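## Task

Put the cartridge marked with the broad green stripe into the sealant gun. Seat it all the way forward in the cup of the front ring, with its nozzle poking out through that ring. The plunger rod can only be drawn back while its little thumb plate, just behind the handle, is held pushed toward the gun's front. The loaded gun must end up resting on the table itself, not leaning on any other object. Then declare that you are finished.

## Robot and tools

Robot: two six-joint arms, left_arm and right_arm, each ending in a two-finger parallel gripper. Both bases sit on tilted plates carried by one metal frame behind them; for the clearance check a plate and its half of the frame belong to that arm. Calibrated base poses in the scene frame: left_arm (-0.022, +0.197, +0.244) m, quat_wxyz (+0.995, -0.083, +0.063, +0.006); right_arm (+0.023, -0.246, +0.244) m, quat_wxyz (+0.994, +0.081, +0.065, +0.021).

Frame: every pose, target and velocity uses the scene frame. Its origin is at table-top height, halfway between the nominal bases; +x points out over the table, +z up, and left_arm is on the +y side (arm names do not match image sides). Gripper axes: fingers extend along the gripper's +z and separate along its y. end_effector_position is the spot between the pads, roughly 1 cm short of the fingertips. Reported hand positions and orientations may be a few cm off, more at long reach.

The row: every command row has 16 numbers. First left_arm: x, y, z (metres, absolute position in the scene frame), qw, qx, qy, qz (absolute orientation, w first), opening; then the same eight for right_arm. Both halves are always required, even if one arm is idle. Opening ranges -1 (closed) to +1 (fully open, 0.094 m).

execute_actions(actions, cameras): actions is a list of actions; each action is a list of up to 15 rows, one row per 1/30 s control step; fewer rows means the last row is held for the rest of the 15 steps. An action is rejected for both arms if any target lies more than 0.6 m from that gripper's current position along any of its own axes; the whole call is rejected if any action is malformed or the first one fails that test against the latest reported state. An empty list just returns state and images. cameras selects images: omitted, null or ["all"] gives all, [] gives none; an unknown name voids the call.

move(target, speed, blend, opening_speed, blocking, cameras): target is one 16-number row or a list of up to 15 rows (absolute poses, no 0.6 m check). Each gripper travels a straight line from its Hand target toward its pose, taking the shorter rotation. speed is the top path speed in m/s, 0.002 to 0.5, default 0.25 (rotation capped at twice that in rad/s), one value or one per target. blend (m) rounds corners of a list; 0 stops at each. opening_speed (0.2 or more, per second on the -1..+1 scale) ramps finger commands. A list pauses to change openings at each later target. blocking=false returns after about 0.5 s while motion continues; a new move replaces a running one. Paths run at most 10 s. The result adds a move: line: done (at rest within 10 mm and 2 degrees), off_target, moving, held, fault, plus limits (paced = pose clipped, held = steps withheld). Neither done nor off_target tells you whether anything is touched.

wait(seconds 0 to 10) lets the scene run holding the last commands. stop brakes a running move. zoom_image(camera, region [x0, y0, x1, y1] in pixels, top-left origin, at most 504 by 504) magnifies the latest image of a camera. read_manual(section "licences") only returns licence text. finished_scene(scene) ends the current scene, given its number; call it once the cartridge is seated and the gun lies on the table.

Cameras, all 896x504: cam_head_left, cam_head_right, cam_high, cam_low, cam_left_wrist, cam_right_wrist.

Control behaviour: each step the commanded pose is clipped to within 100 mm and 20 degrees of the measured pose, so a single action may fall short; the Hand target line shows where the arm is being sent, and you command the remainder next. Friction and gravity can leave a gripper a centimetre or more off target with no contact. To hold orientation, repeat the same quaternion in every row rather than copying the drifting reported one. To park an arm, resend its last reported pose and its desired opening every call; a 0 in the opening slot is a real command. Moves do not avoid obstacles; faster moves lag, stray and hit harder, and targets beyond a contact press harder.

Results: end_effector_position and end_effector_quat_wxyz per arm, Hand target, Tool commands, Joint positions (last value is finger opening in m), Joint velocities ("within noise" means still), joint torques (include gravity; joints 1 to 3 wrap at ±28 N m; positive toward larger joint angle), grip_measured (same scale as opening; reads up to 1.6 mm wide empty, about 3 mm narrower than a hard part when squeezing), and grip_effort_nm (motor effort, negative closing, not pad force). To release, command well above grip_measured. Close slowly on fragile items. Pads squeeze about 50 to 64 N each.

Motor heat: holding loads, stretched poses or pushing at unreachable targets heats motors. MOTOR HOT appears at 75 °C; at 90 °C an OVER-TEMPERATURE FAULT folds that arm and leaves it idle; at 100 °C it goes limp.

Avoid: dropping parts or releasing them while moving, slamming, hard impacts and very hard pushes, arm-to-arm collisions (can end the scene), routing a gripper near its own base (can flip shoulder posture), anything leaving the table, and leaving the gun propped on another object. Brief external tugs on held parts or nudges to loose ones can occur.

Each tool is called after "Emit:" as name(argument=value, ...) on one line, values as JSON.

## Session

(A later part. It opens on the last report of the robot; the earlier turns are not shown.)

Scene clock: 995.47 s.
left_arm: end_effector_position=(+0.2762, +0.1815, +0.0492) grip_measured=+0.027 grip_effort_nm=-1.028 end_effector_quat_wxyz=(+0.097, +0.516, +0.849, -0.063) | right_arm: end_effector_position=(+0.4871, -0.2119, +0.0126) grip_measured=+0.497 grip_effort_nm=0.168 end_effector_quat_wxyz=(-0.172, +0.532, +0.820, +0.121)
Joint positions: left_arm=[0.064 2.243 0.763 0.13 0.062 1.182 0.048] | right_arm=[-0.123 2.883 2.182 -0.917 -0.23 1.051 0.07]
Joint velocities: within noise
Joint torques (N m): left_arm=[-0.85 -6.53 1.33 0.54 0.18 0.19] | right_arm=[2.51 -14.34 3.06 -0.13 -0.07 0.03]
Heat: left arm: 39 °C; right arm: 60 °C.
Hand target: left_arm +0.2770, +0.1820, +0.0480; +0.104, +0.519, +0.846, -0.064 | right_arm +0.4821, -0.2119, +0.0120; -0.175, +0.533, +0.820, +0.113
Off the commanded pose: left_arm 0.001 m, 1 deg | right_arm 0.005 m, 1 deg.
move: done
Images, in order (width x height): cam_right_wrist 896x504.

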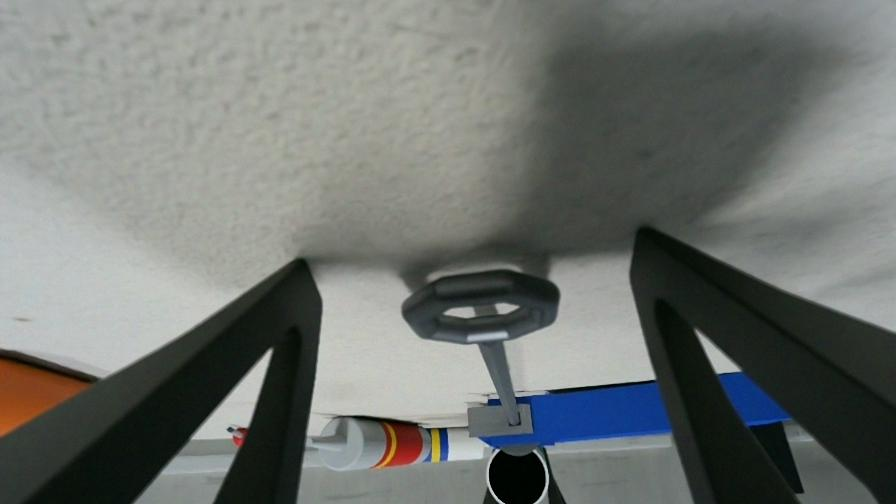

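Emit:
move(target=[[0.277,0.182,0.048,0.1039,0.5187,0.8464,-0.0637,-0.1,0.482,-0.212,0.012,-0.1744,0.5326,0.8202,0.1133,-1]], speed=0.04, opening_speed=1.0, cameras=["cam_right_wrist","cam_low"])

Emit:
zoom_image(camera="cam_low", region=[500, 220, 620, 310])

Scene clock: 999.97 s.
left_arm: end_effector_position=(+0.2762, +0.1815, +0.0492) grip_measured=+0.027 grip_effort_nm=-1.028 end_effector_quat_wxyz=(+0.097, +0.516, +0.849, -0.063) | right_arm: end_effector_position=(+0.4854, -0.2094, +0.0126) grip_measured=-0.288 grip_effort_nm=-1.004 end_effector_quat_wxyz=(-0.177, +0.532, +0.819, +0.125)
Joint positions: left_arm=[0.064 2.243 0.763 0.13 0.062 1.182 0.048] | right_arm=[-0.123 2.883 2.177 -0.917 -0.242 1.051 0.033]
Joint velocities: within noise
Joint torques (N m): left_arm=[-0.9 -6.68 1.2 0.58 0.18 0.19] | right_arm=[2.47 -14.23 3.59 -0.15 0.05 0.04]
Heat: left arm: 39 °C; right arm: 62 °C.
Hand target: left_arm +0.2770, +0.1820, +0.0480; +0.104, +0.519, +0.846, -0.064 | right_arm +0.4821, -0.2119, +0.0121; -0.175, +0.533, +0.820, +0.113
Off the commanded pose: left_arm 0.001 m, 1 deg | right_arm 0.004 m, 1 deg.
move: done
Images, in order (width x height): cam_low 896x504, cam_right_wrist 896x504.

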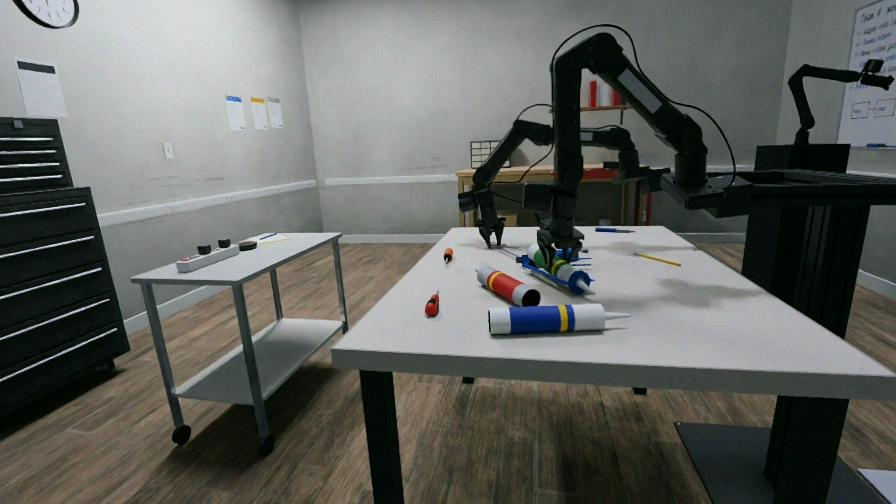

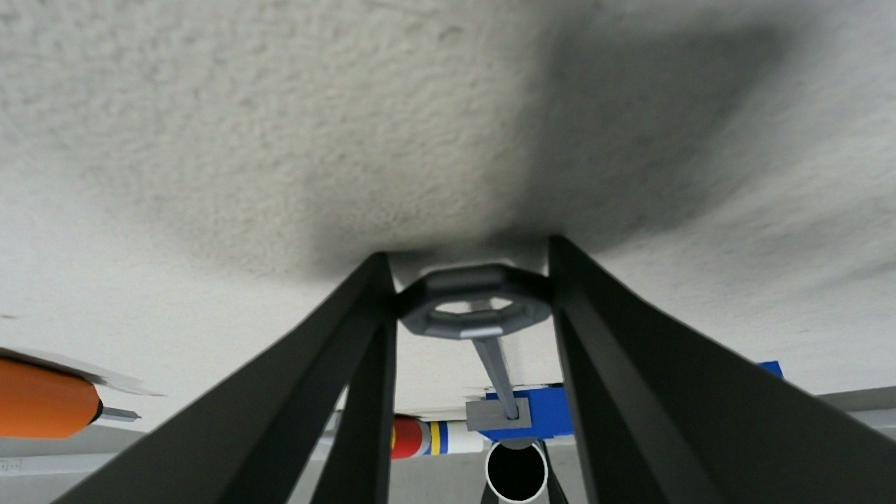

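Scaled by 4.200 from the camera's 896x504 image, which has a finer 1280x720 frame.

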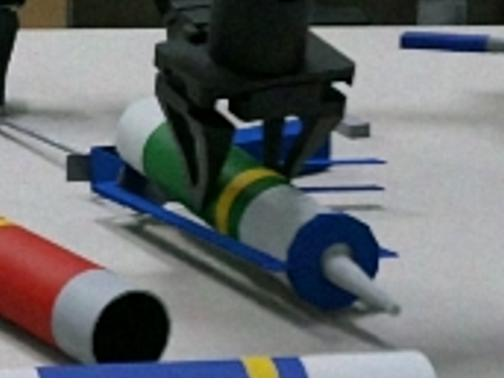

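Emit:
move(target=[[0.2725,0.193,0.050,0.1039,0.5187,0.8464,-0.0637,-0.1,0.482,-0.212,0.012,-0.1744,0.5326,0.8202,0.1133,-1]], speed=0.03, cameras=["cam_right_wrist","cam_low","cam_left_wrist","cam_high"])

Emit:
zoom_image(camera="cam_low", region=[500, 220, 620, 310])

Emit:
zoom_image(camera="cam_high", region=[460, 404, 600, 504])

Scene clock: 1005.07 s.
left_arm: end_effector_position=(+0.2737, +0.1847, +0.0485) grip_measured=+0.027 grip_effort_nm=-1.023 end_effector_quat_wxyz=(+0.106, +0.519, +0.845, -0.072) | right_arm: end_effector_position=(+0.4840, -0.2075, +0.0127) grip_measured=-0.288 grip_effort_nm=-1.004 end_effector_quat_wxyz=(-0.181, +0.532, +0.817, +0.128)
Joint positions: left_arm=[0.092 2.243 0.752 0.141 0.094 1.219 0.048] | right_arm=[-0.123 2.883 2.173 -0.917 -0.252 1.051 0.033]
Joint velocities: within noise
Joint torques (N m): left_arm=[0.06 -7.99 0.75 0.41 -0.03 0.21] | right_arm=[2.39 -14.17 3.82 -0.15 0.13 0.04]
Heat: left arm: 39 °C; right arm: 65 °C.
Hand target: left_arm +0.2724, +0.1927, +0.0499; +0.104, +0.519, +0.846, -0.064 | right_arm +0.4820, -0.2119, +0.0121; -0.175, +0.533, +0.820, +0.113
Off the commanded pose: left_arm 0.009 m, 1 deg | right_arm 0.005 m, 2 deg.
move: done
Images, in order (width x height): cam_high 896x504, cam_low 896x504, cam_left_wrist 896x504, cam_right_wrist 896x504.

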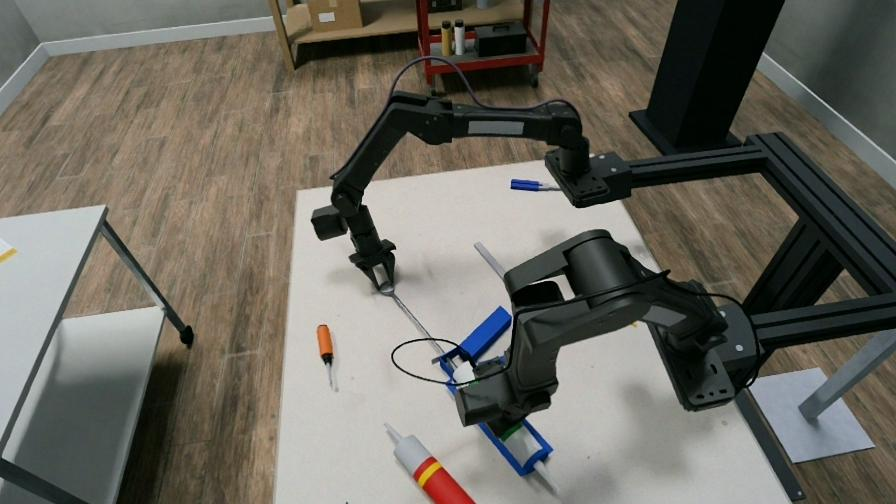

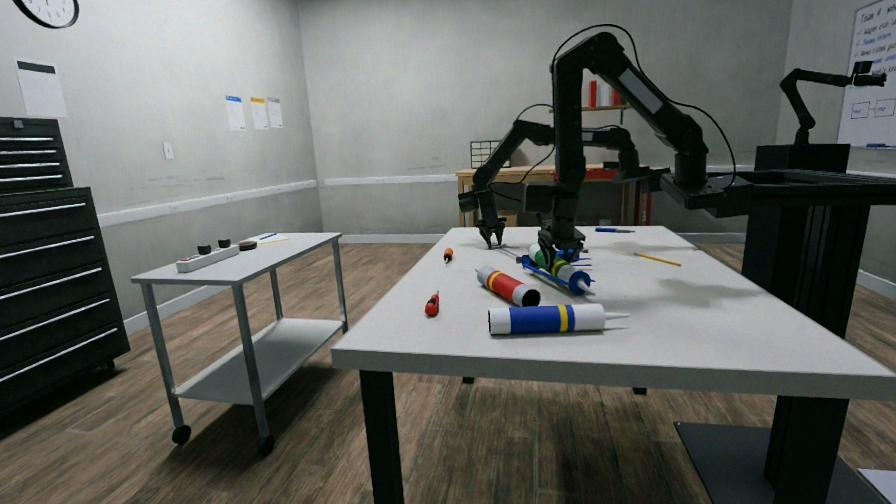

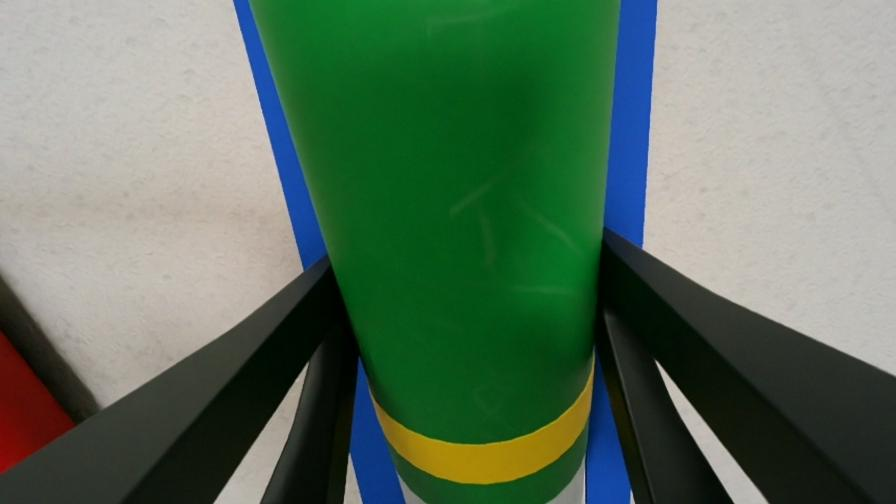

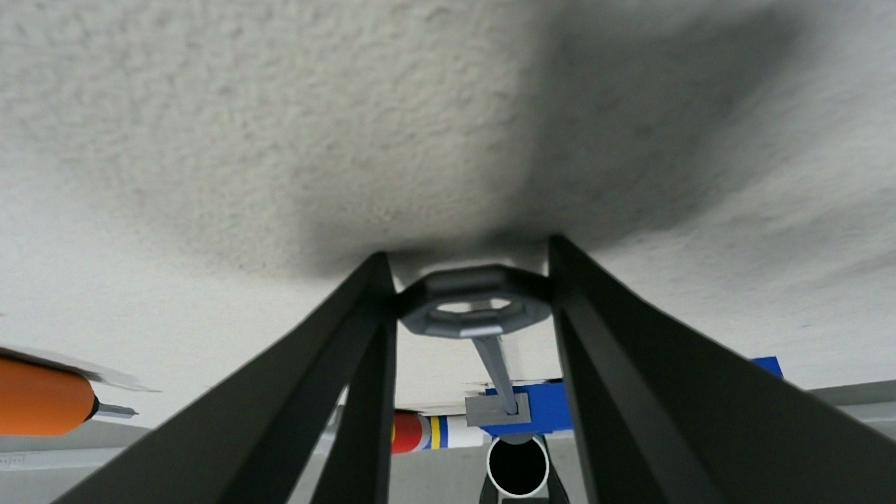

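Scaled by 4.200 from the camera's 896x504 image, which has a finer 1280x720 frame.

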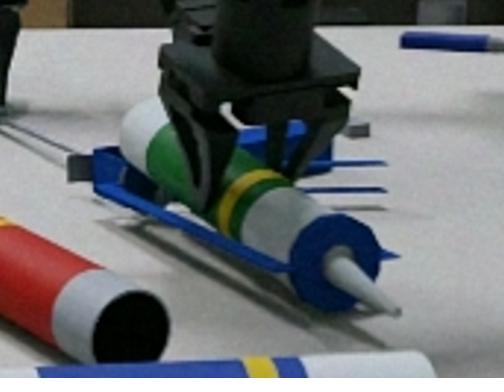

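Scaled by 3.600 from the camera's 896x504 image, which has a finer 1280x720 frame.

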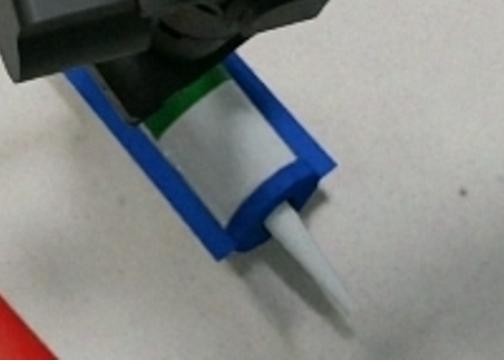

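Emit:
move(target=[[0.2725,0.190,0.046,0.0743,0.5205,0.8494,-0.0455,-0.1,0.482,-0.212,0.012,-0.1744,0.5326,0.8202,0.1133,-1],[0.2735,0.189,0.040,0.0372,0.522,0.8518,-0.0228,-0.1,0.482,-0.212,0.012,-0.1744,0.5326,0.8202,0.1133,-1]], speed=0.05, blend=0.01, cameras=["cam_right_wrist","cam_low","cam_left_wrist","cam_high"])

Emit:
zoom_image(camera="cam_low", region=[500, 220, 620, 310])

Emit:
zoom_image(camera="cam_right_wrist", region=[420, 360, 600, 504])

Scene clock: 1021.67 s.
left_arm: end_effector_position=(+0.2769, +0.1870, +0.0427) grip_measured=+0.027 grip_effort_nm=-1.028 end_effector_quat_wxyz=(+0.056, +0.520, +0.852, -0.028) | right_arm: end_effector_position=(+0.4841, -0.2071, +0.0128) grip_measured=-0.288 grip_effort_nm=-1.004 end_effector_quat_wxyz=(-0.182, +0.532, +0.817, +0.129)
Joint positions: left_arm=[0.021 2.271 0.802 0.092 -0.051 1.146 0.048] | right_arm=[-0.123 2.883 2.173 -0.917 -0.254 1.052 0.033]
Joint velocities: within noise
Joint torques (N m): left_arm=[-2.47 -6.35 2.96 0.12 -0.25 -0.05] | right_arm=[2.4 -14.19 3.84 -0.14 0.13 0.03]
Heat: left arm: 39 °C; right arm: 70 °C.
Hand target: left_arm +0.2736, +0.1891, +0.0402; +0.038, +0.522, +0.852, -0.022 | right_arm +0.4821, -0.2119, +0.0121; -0.175, +0.533, +0.820, +0.113
Off the commanded pose: left_arm 0.005 m, 2 deg | right_arm 0.005 m, 2 deg.
move: done
Images, in order (width x height): cam_high 896x504, cam_low 896x504, cam_left_wrist 896x504, cam_right_wrist 896x504.

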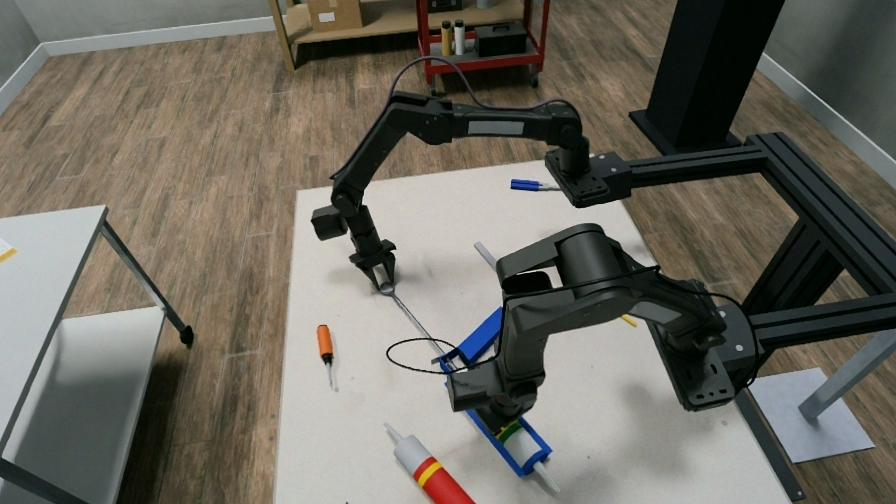

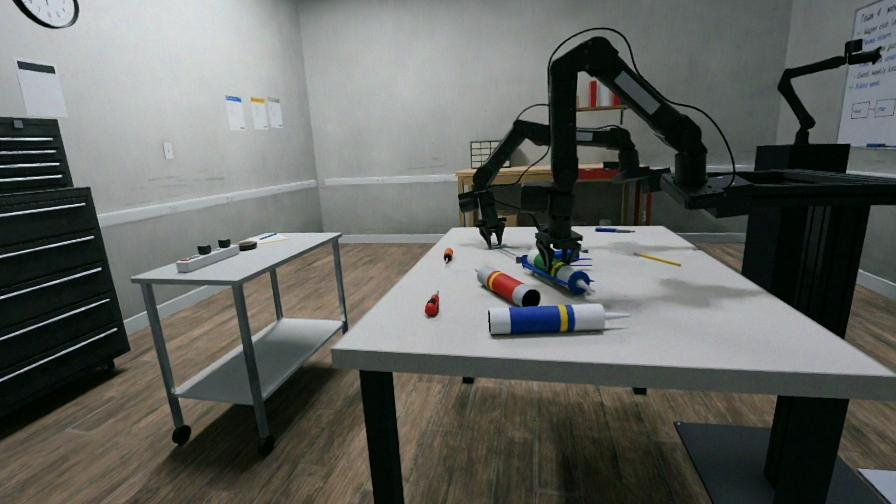

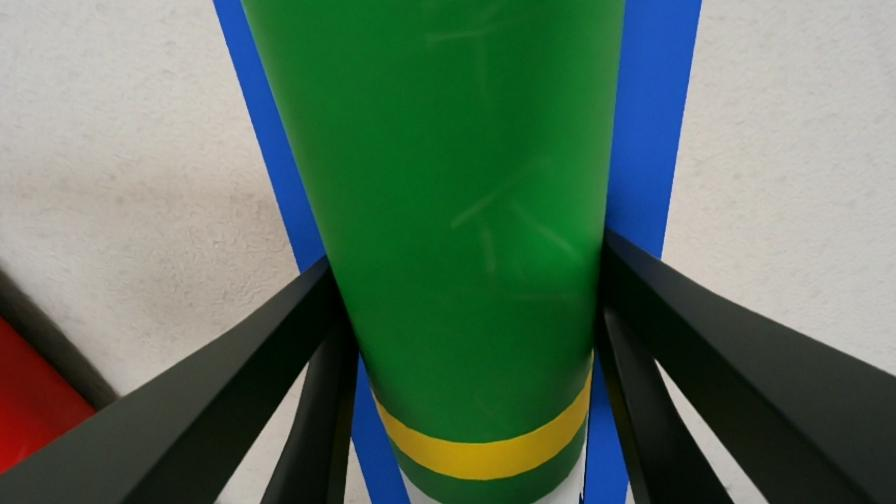

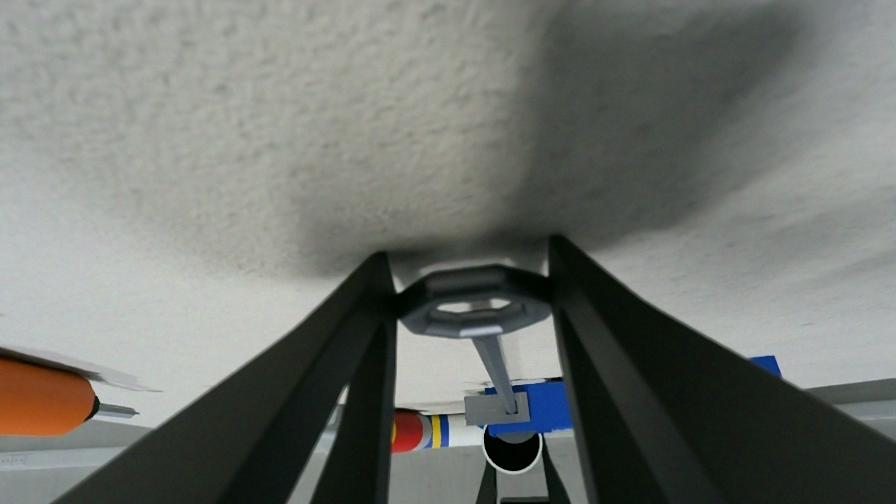

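Scaled by 4.200 from the camera's 896x504 image, which has a finer 1280x720 frame.

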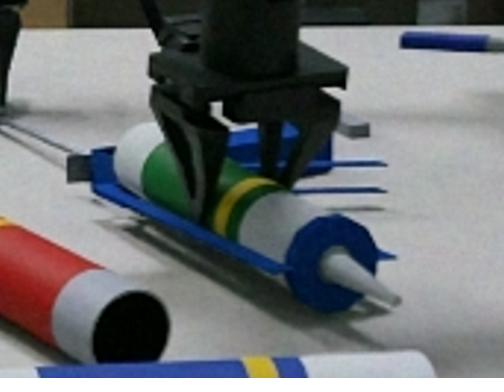

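Scaled by 2.800 from the camera's 896x504 image, which has a finer 1280x720 frame.

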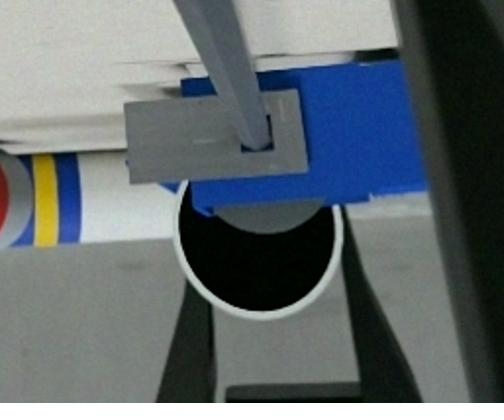

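Emit:
move(target=[[0.2705,0.194,0.038,0.0149,0.5224,0.8525,-0.0091,-0.1,0.484,-0.208,0.014,-0.1744,0.5326,0.8202,0.1133,-1],[0.2625,0.210,0.038,0.0149,0.5224,0.8525,-0.0091,-0.1,0.484,-0.208,0.014,-0.1744,0.5326,0.8202,0.1133,-1]], speed=0.06, blend=0.01, cameras=["cam_right_wrist","cam_low","cam_left_wrist","cam_high"])

Emit:
zoom_image(camera="cam_low", region=[500, 220, 620, 310])

Emit:
zoom_image(camera="cam_high", region=[460, 404, 600, 504])

Scene clock: 1028.13 s.
left_arm: end_effector_position=(+0.2748, +0.1957, +0.0399) grip_measured=+0.027 grip_effort_nm=-1.028 end_effector_quat_wxyz=(+0.045, +0.519, +0.853, -0.023) | right_arm: end_effector_position=(+0.4824, -0.1993, +0.0140) grip_measured=-0.288 grip_effort_nm=-1.004 end_effector_quat_wxyz=(-0.187, +0.531, +0.817, +0.128)
Joint positions: left_arm=[0.039 2.278 0.808 0.083 -0.07 1.159 0.048] | right_arm=[-0.108 2.883 2.17 -0.921 -0.258 1.064 0.033]
Joint velocities: within noise
Joint torques (N m): left_arm=[-0.17 -7.31 0.61 0.12 -0.42 0.25] | right_arm=[1.89 -14.11 4.88 -0.2 0.18 -0.01]
Heat: left arm: 39 °C; right arm: 71 °C.
Hand target: left_arm +0.2625, +0.2094, +0.0382; +0.015, +0.523, +0.852, -0.010 | right_arm +0.4840, -0.2080, +0.0141; -0.175, +0.533, +0.820, +0.113
Off the commanded pose: left_arm 0.019 m, 4 deg | right_arm 0.009 m, 2 deg.
move: off_target (left_arm); blend cut to 0.0089 m at target 1
Images, in order (width x height): cam_high 896x504, cam_low 896x504, cam_left_wrist 896x504, cam_right_wrist 896x504.

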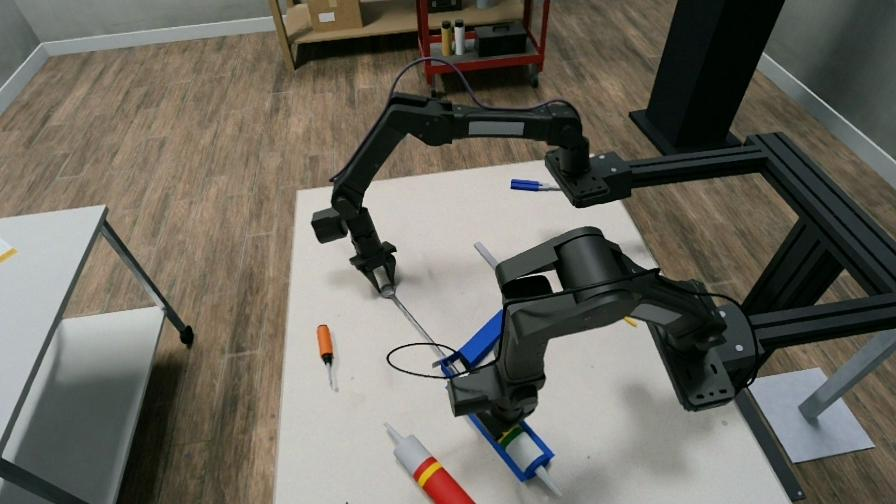

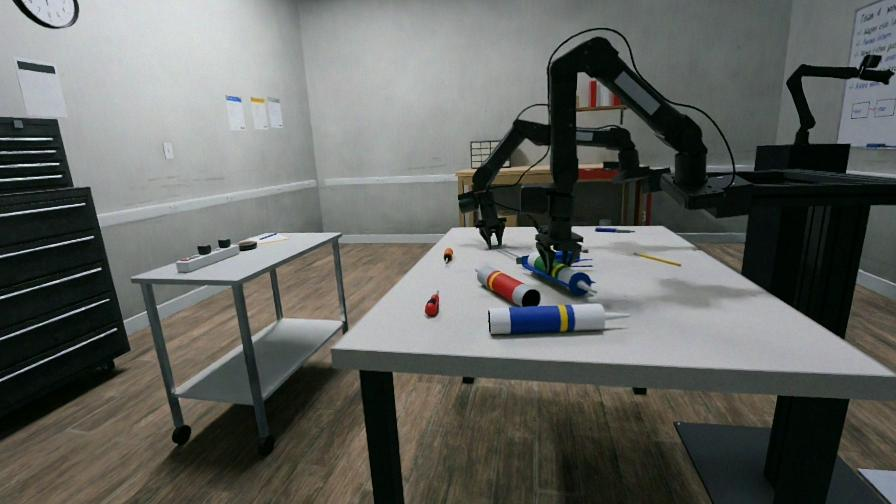

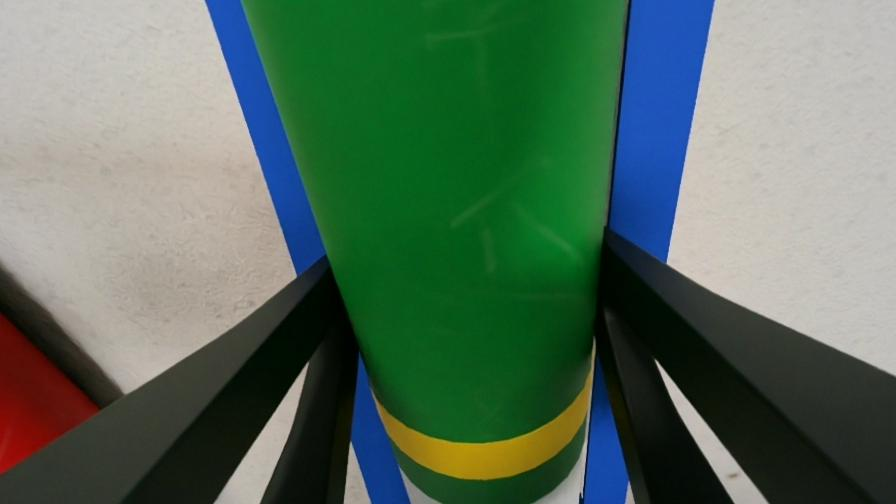

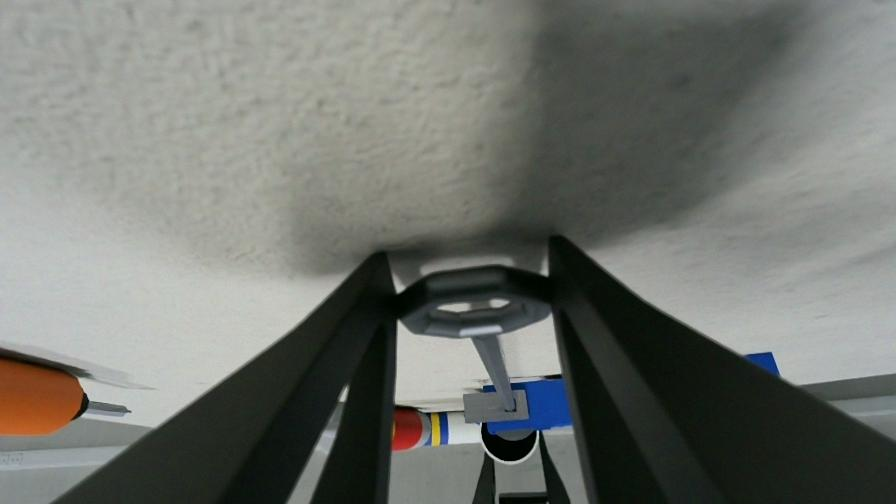

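Scaled by 4.200 from the camera's 896x504 image, which has a finer 1280x720 frame.

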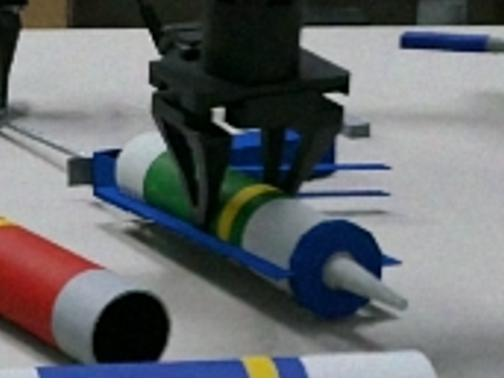

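Scaled by 3.600 from the camera's 896x504 image, which has a finer 1280x720 frame.

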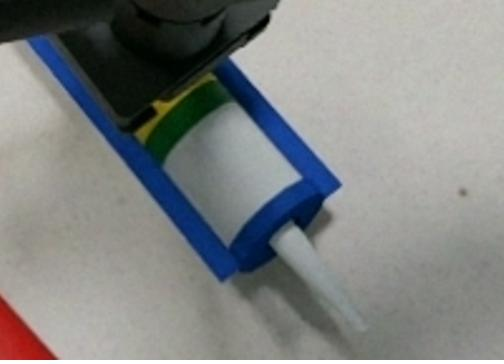

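Emit:
move(target=[[0.272,0.196,0.037,0.0149,0.5224,0.8525,-0.0091,-0.1,0.482,-0.200,0.014,-0.1744,0.5326,0.8202,0.1133,-1],[0.272,0.196,0.037,0.0149,0.5224,0.8525,-0.0091,0.13,0.482,-0.200,0.014,-0.1744,0.5326,0.8202,0.1133,-1]], speed=0.06, opening_speed=0.5, cameras=["cam_right_wrist","cam_low","cam_left_wrist","cam_high"])

Emit:
zoom_image(camera="cam_low", region=[500, 220, 620, 310])

Emit:
zoom_image(camera="cam_right_wrist", region=[420, 360, 600, 504])

Scene clock: 1033.83 s.
left_arm: end_effector_position=(+0.2736, +0.1976, +0.0400) grip_measured=+0.127 grip_effort_nm=0.149 end_effector_quat_wxyz=(+0.026, +0.521, +0.853, -0.010) | right_arm: end_effector_position=(+0.4805, -0.1989, +0.0128) grip_measured=-0.288 grip_effort_nm=-1.009 end_effector_quat_wxyz=(-0.189, +0.535, +0.814, +0.126)
Joint positions: left_arm=[0.019 2.283 0.825 0.05 -0.116 1.141 0.053] | right_arm=[-0.108 2.883 2.163 -0.917 -0.258 1.075 0.033]
Joint velocities: within noise
Joint torques (N m): left_arm=[-2.76 -6.2 3.11 0.17 -0.13 -0.08] | right_arm=[3.29 -14.69 3.56 -0.06 0.16 0.07]
Heat: left arm: 40 °C; right arm: 71 °C.
Hand target: left_arm +0.2720, +0.1960, +0.0371; +0.015, +0.523, +0.852, -0.009 | right_arm +0.4820, -0.2001, +0.0141; -0.175, +0.533, +0.820, +0.113
Off the commanded pose: left_arm 0.004 m, 1 deg | right_arm 0.002 m, 2 deg.
move: done
Images, in order (width x height): cam_high 896x504, cam_low 896x504, cam_left_wrist 896x504, cam_right_wrist 896x504.

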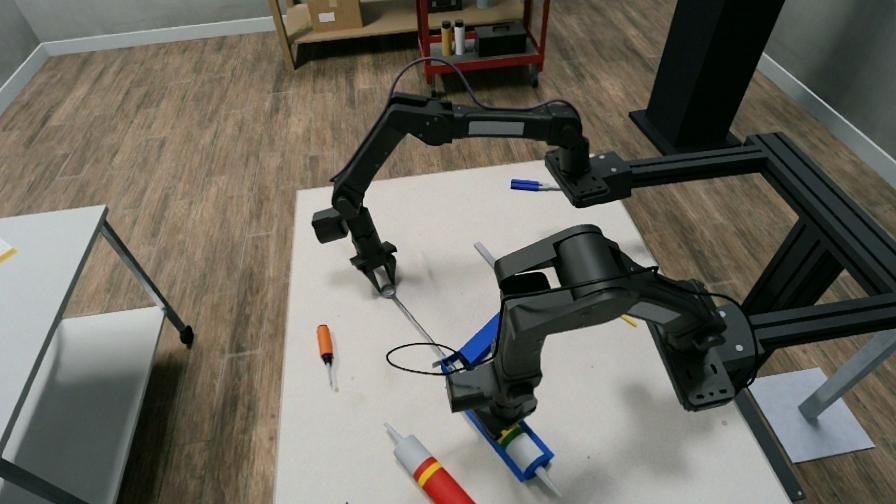

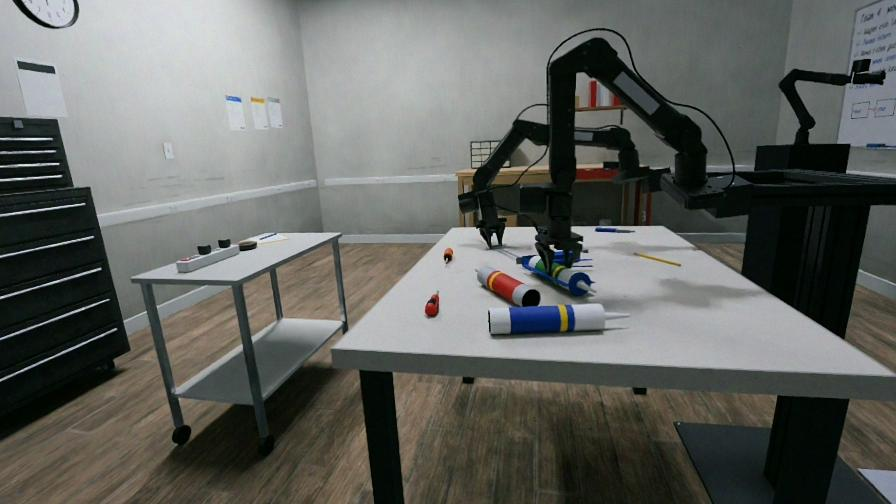

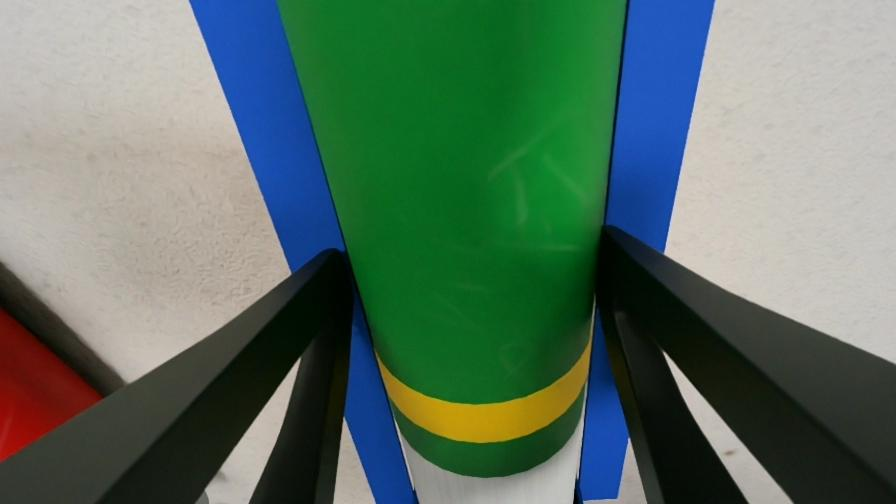

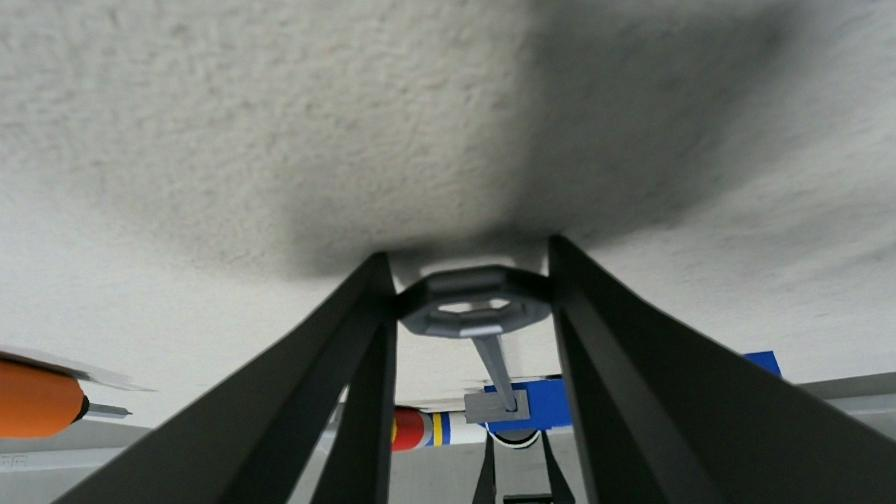

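Scaled by 4.200 from the camera's 896x504 image, which has a finer 1280x720 frame.

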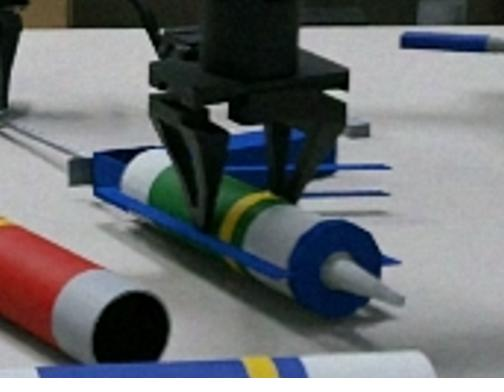

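Scaled by 2.800 from the camera's 896x504 image, which has a finer 1280x720 frame.

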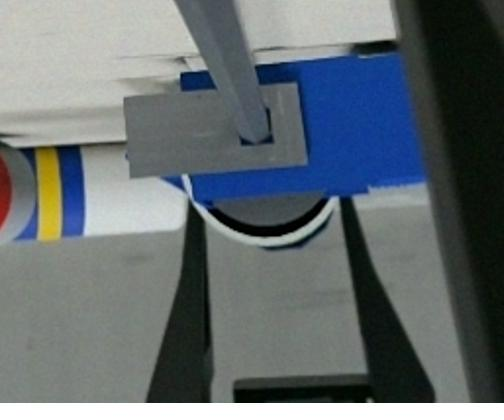

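Emit:
move(target=[[0.272,0.196,0.031,0,0.5225,0.8526,0,0.3,0.482,-0.204,0.014,-0.1744,0.5326,0.8202,0.1133,-1],[0.272,0.196,0.031,0,0.5225,0.8526,0,-0.1,0.482,-0.204,0.014,-0.1744,0.5326,0.8202,0.1133,-1],[0.256,0.229,0.031,0,0.5225,0.8526,0,-0.1,0.484,-0.208,0.014,-0.1744,0.5326,0.8202,0.1133,-1]], speed=0.06, opening_speed=1.0, cameras=["cam_right_wrist","cam_left_wrist","cam_high","cam_low"])

Emit:
zoom_image(camera="cam_low", region=[500, 220, 620, 310])

Emit:
zoom_image(camera="cam_high", region=[460, 404, 600, 504])

Scene clock: 1041.93 s.
left_arm: end_effector_position=(+0.2727, +0.2031, +0.0369) grip_measured=-0.004 grip_effort_nm=-1.033 end_effector_quat_wxyz=(+0.043, +0.526, +0.849, -0.026) | right_arm: end_effector_position=(+0.4784, -0.1993, +0.0152) grip_measured=-0.288 grip_effort_nm=-1.004 end_effector_quat_wxyz=(-0.193, +0.536, +0.812, +0.123)
Joint positions: left_arm=[0.068 2.286 0.812 0.081 -0.062 1.204 0.047] | right_arm=[-0.108 2.879 2.163 -0.932 -0.257 1.079 0.033]
Joint velocities: within noise
Joint torques (N m): left_arm=[1.58 -6.72 0.09 0.24 -0.77 0.32] | right_arm=[1.94 -13.78 5.41 -0.11 0.16 -0.14]
Heat: left arm: 39 °C; right arm: 72 °C.
Hand target: left_arm +0.2557, +0.2273, +0.0320; +0.000, +0.523, +0.852, -0.002 | right_arm +0.4840, -0.2081, +0.0143; -0.175, +0.533, +0.820, +0.113
Off the commanded pose: left_arm 0.031 m, 6 deg | right_arm 0.010 m, 3 deg.
move: off_target (left_arm, right_arm)
Images, in order (width x height): cam_high 896x504, cam_low 896x504, cam_left_wrist 896x504, cam_right_wrist 896x504.

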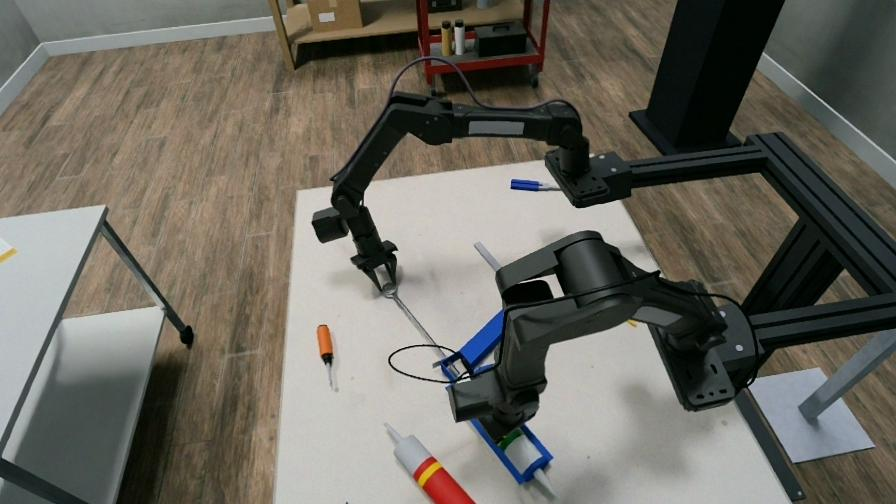

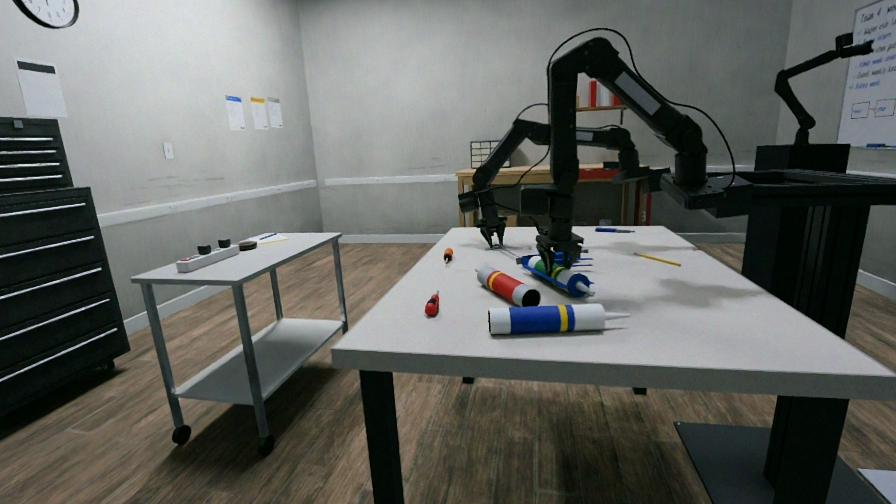

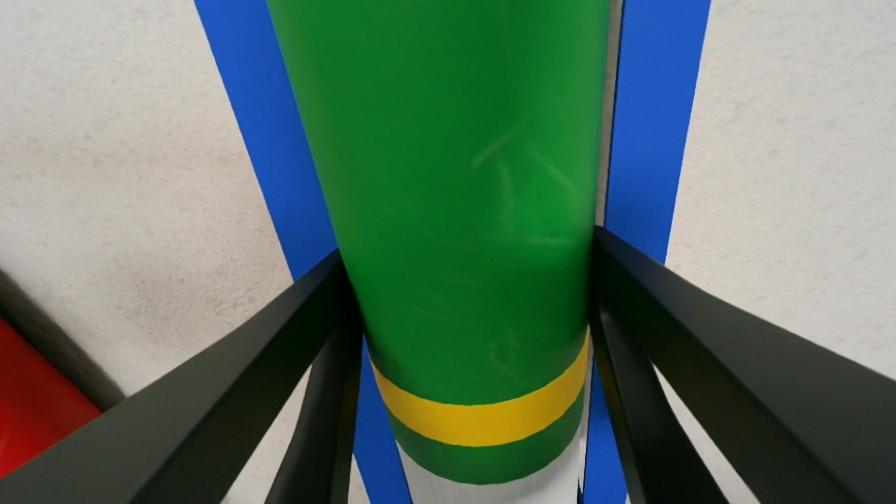

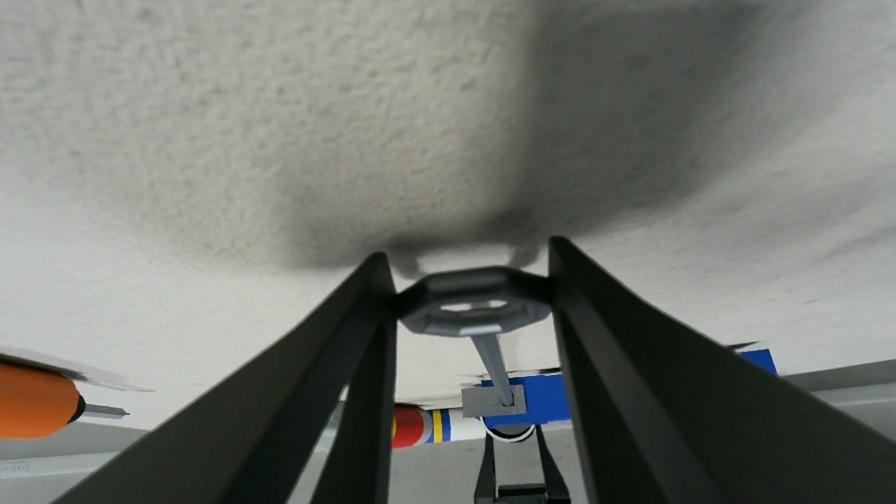

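Scaled by 4.200 from the camera's 896x504 image, which has a finer 1280x720 frame.

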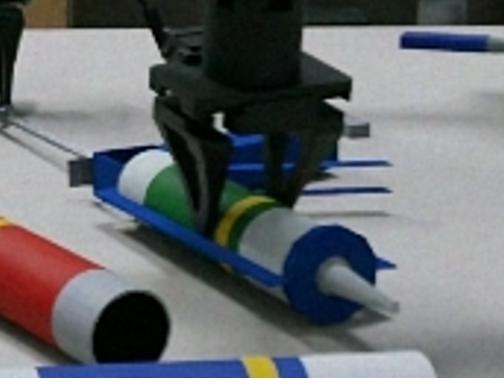

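Scaled by 3.600 from the camera's 896x504 image, which has a finer 1280x720 frame.

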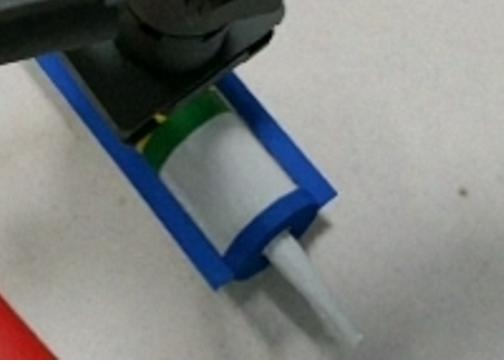

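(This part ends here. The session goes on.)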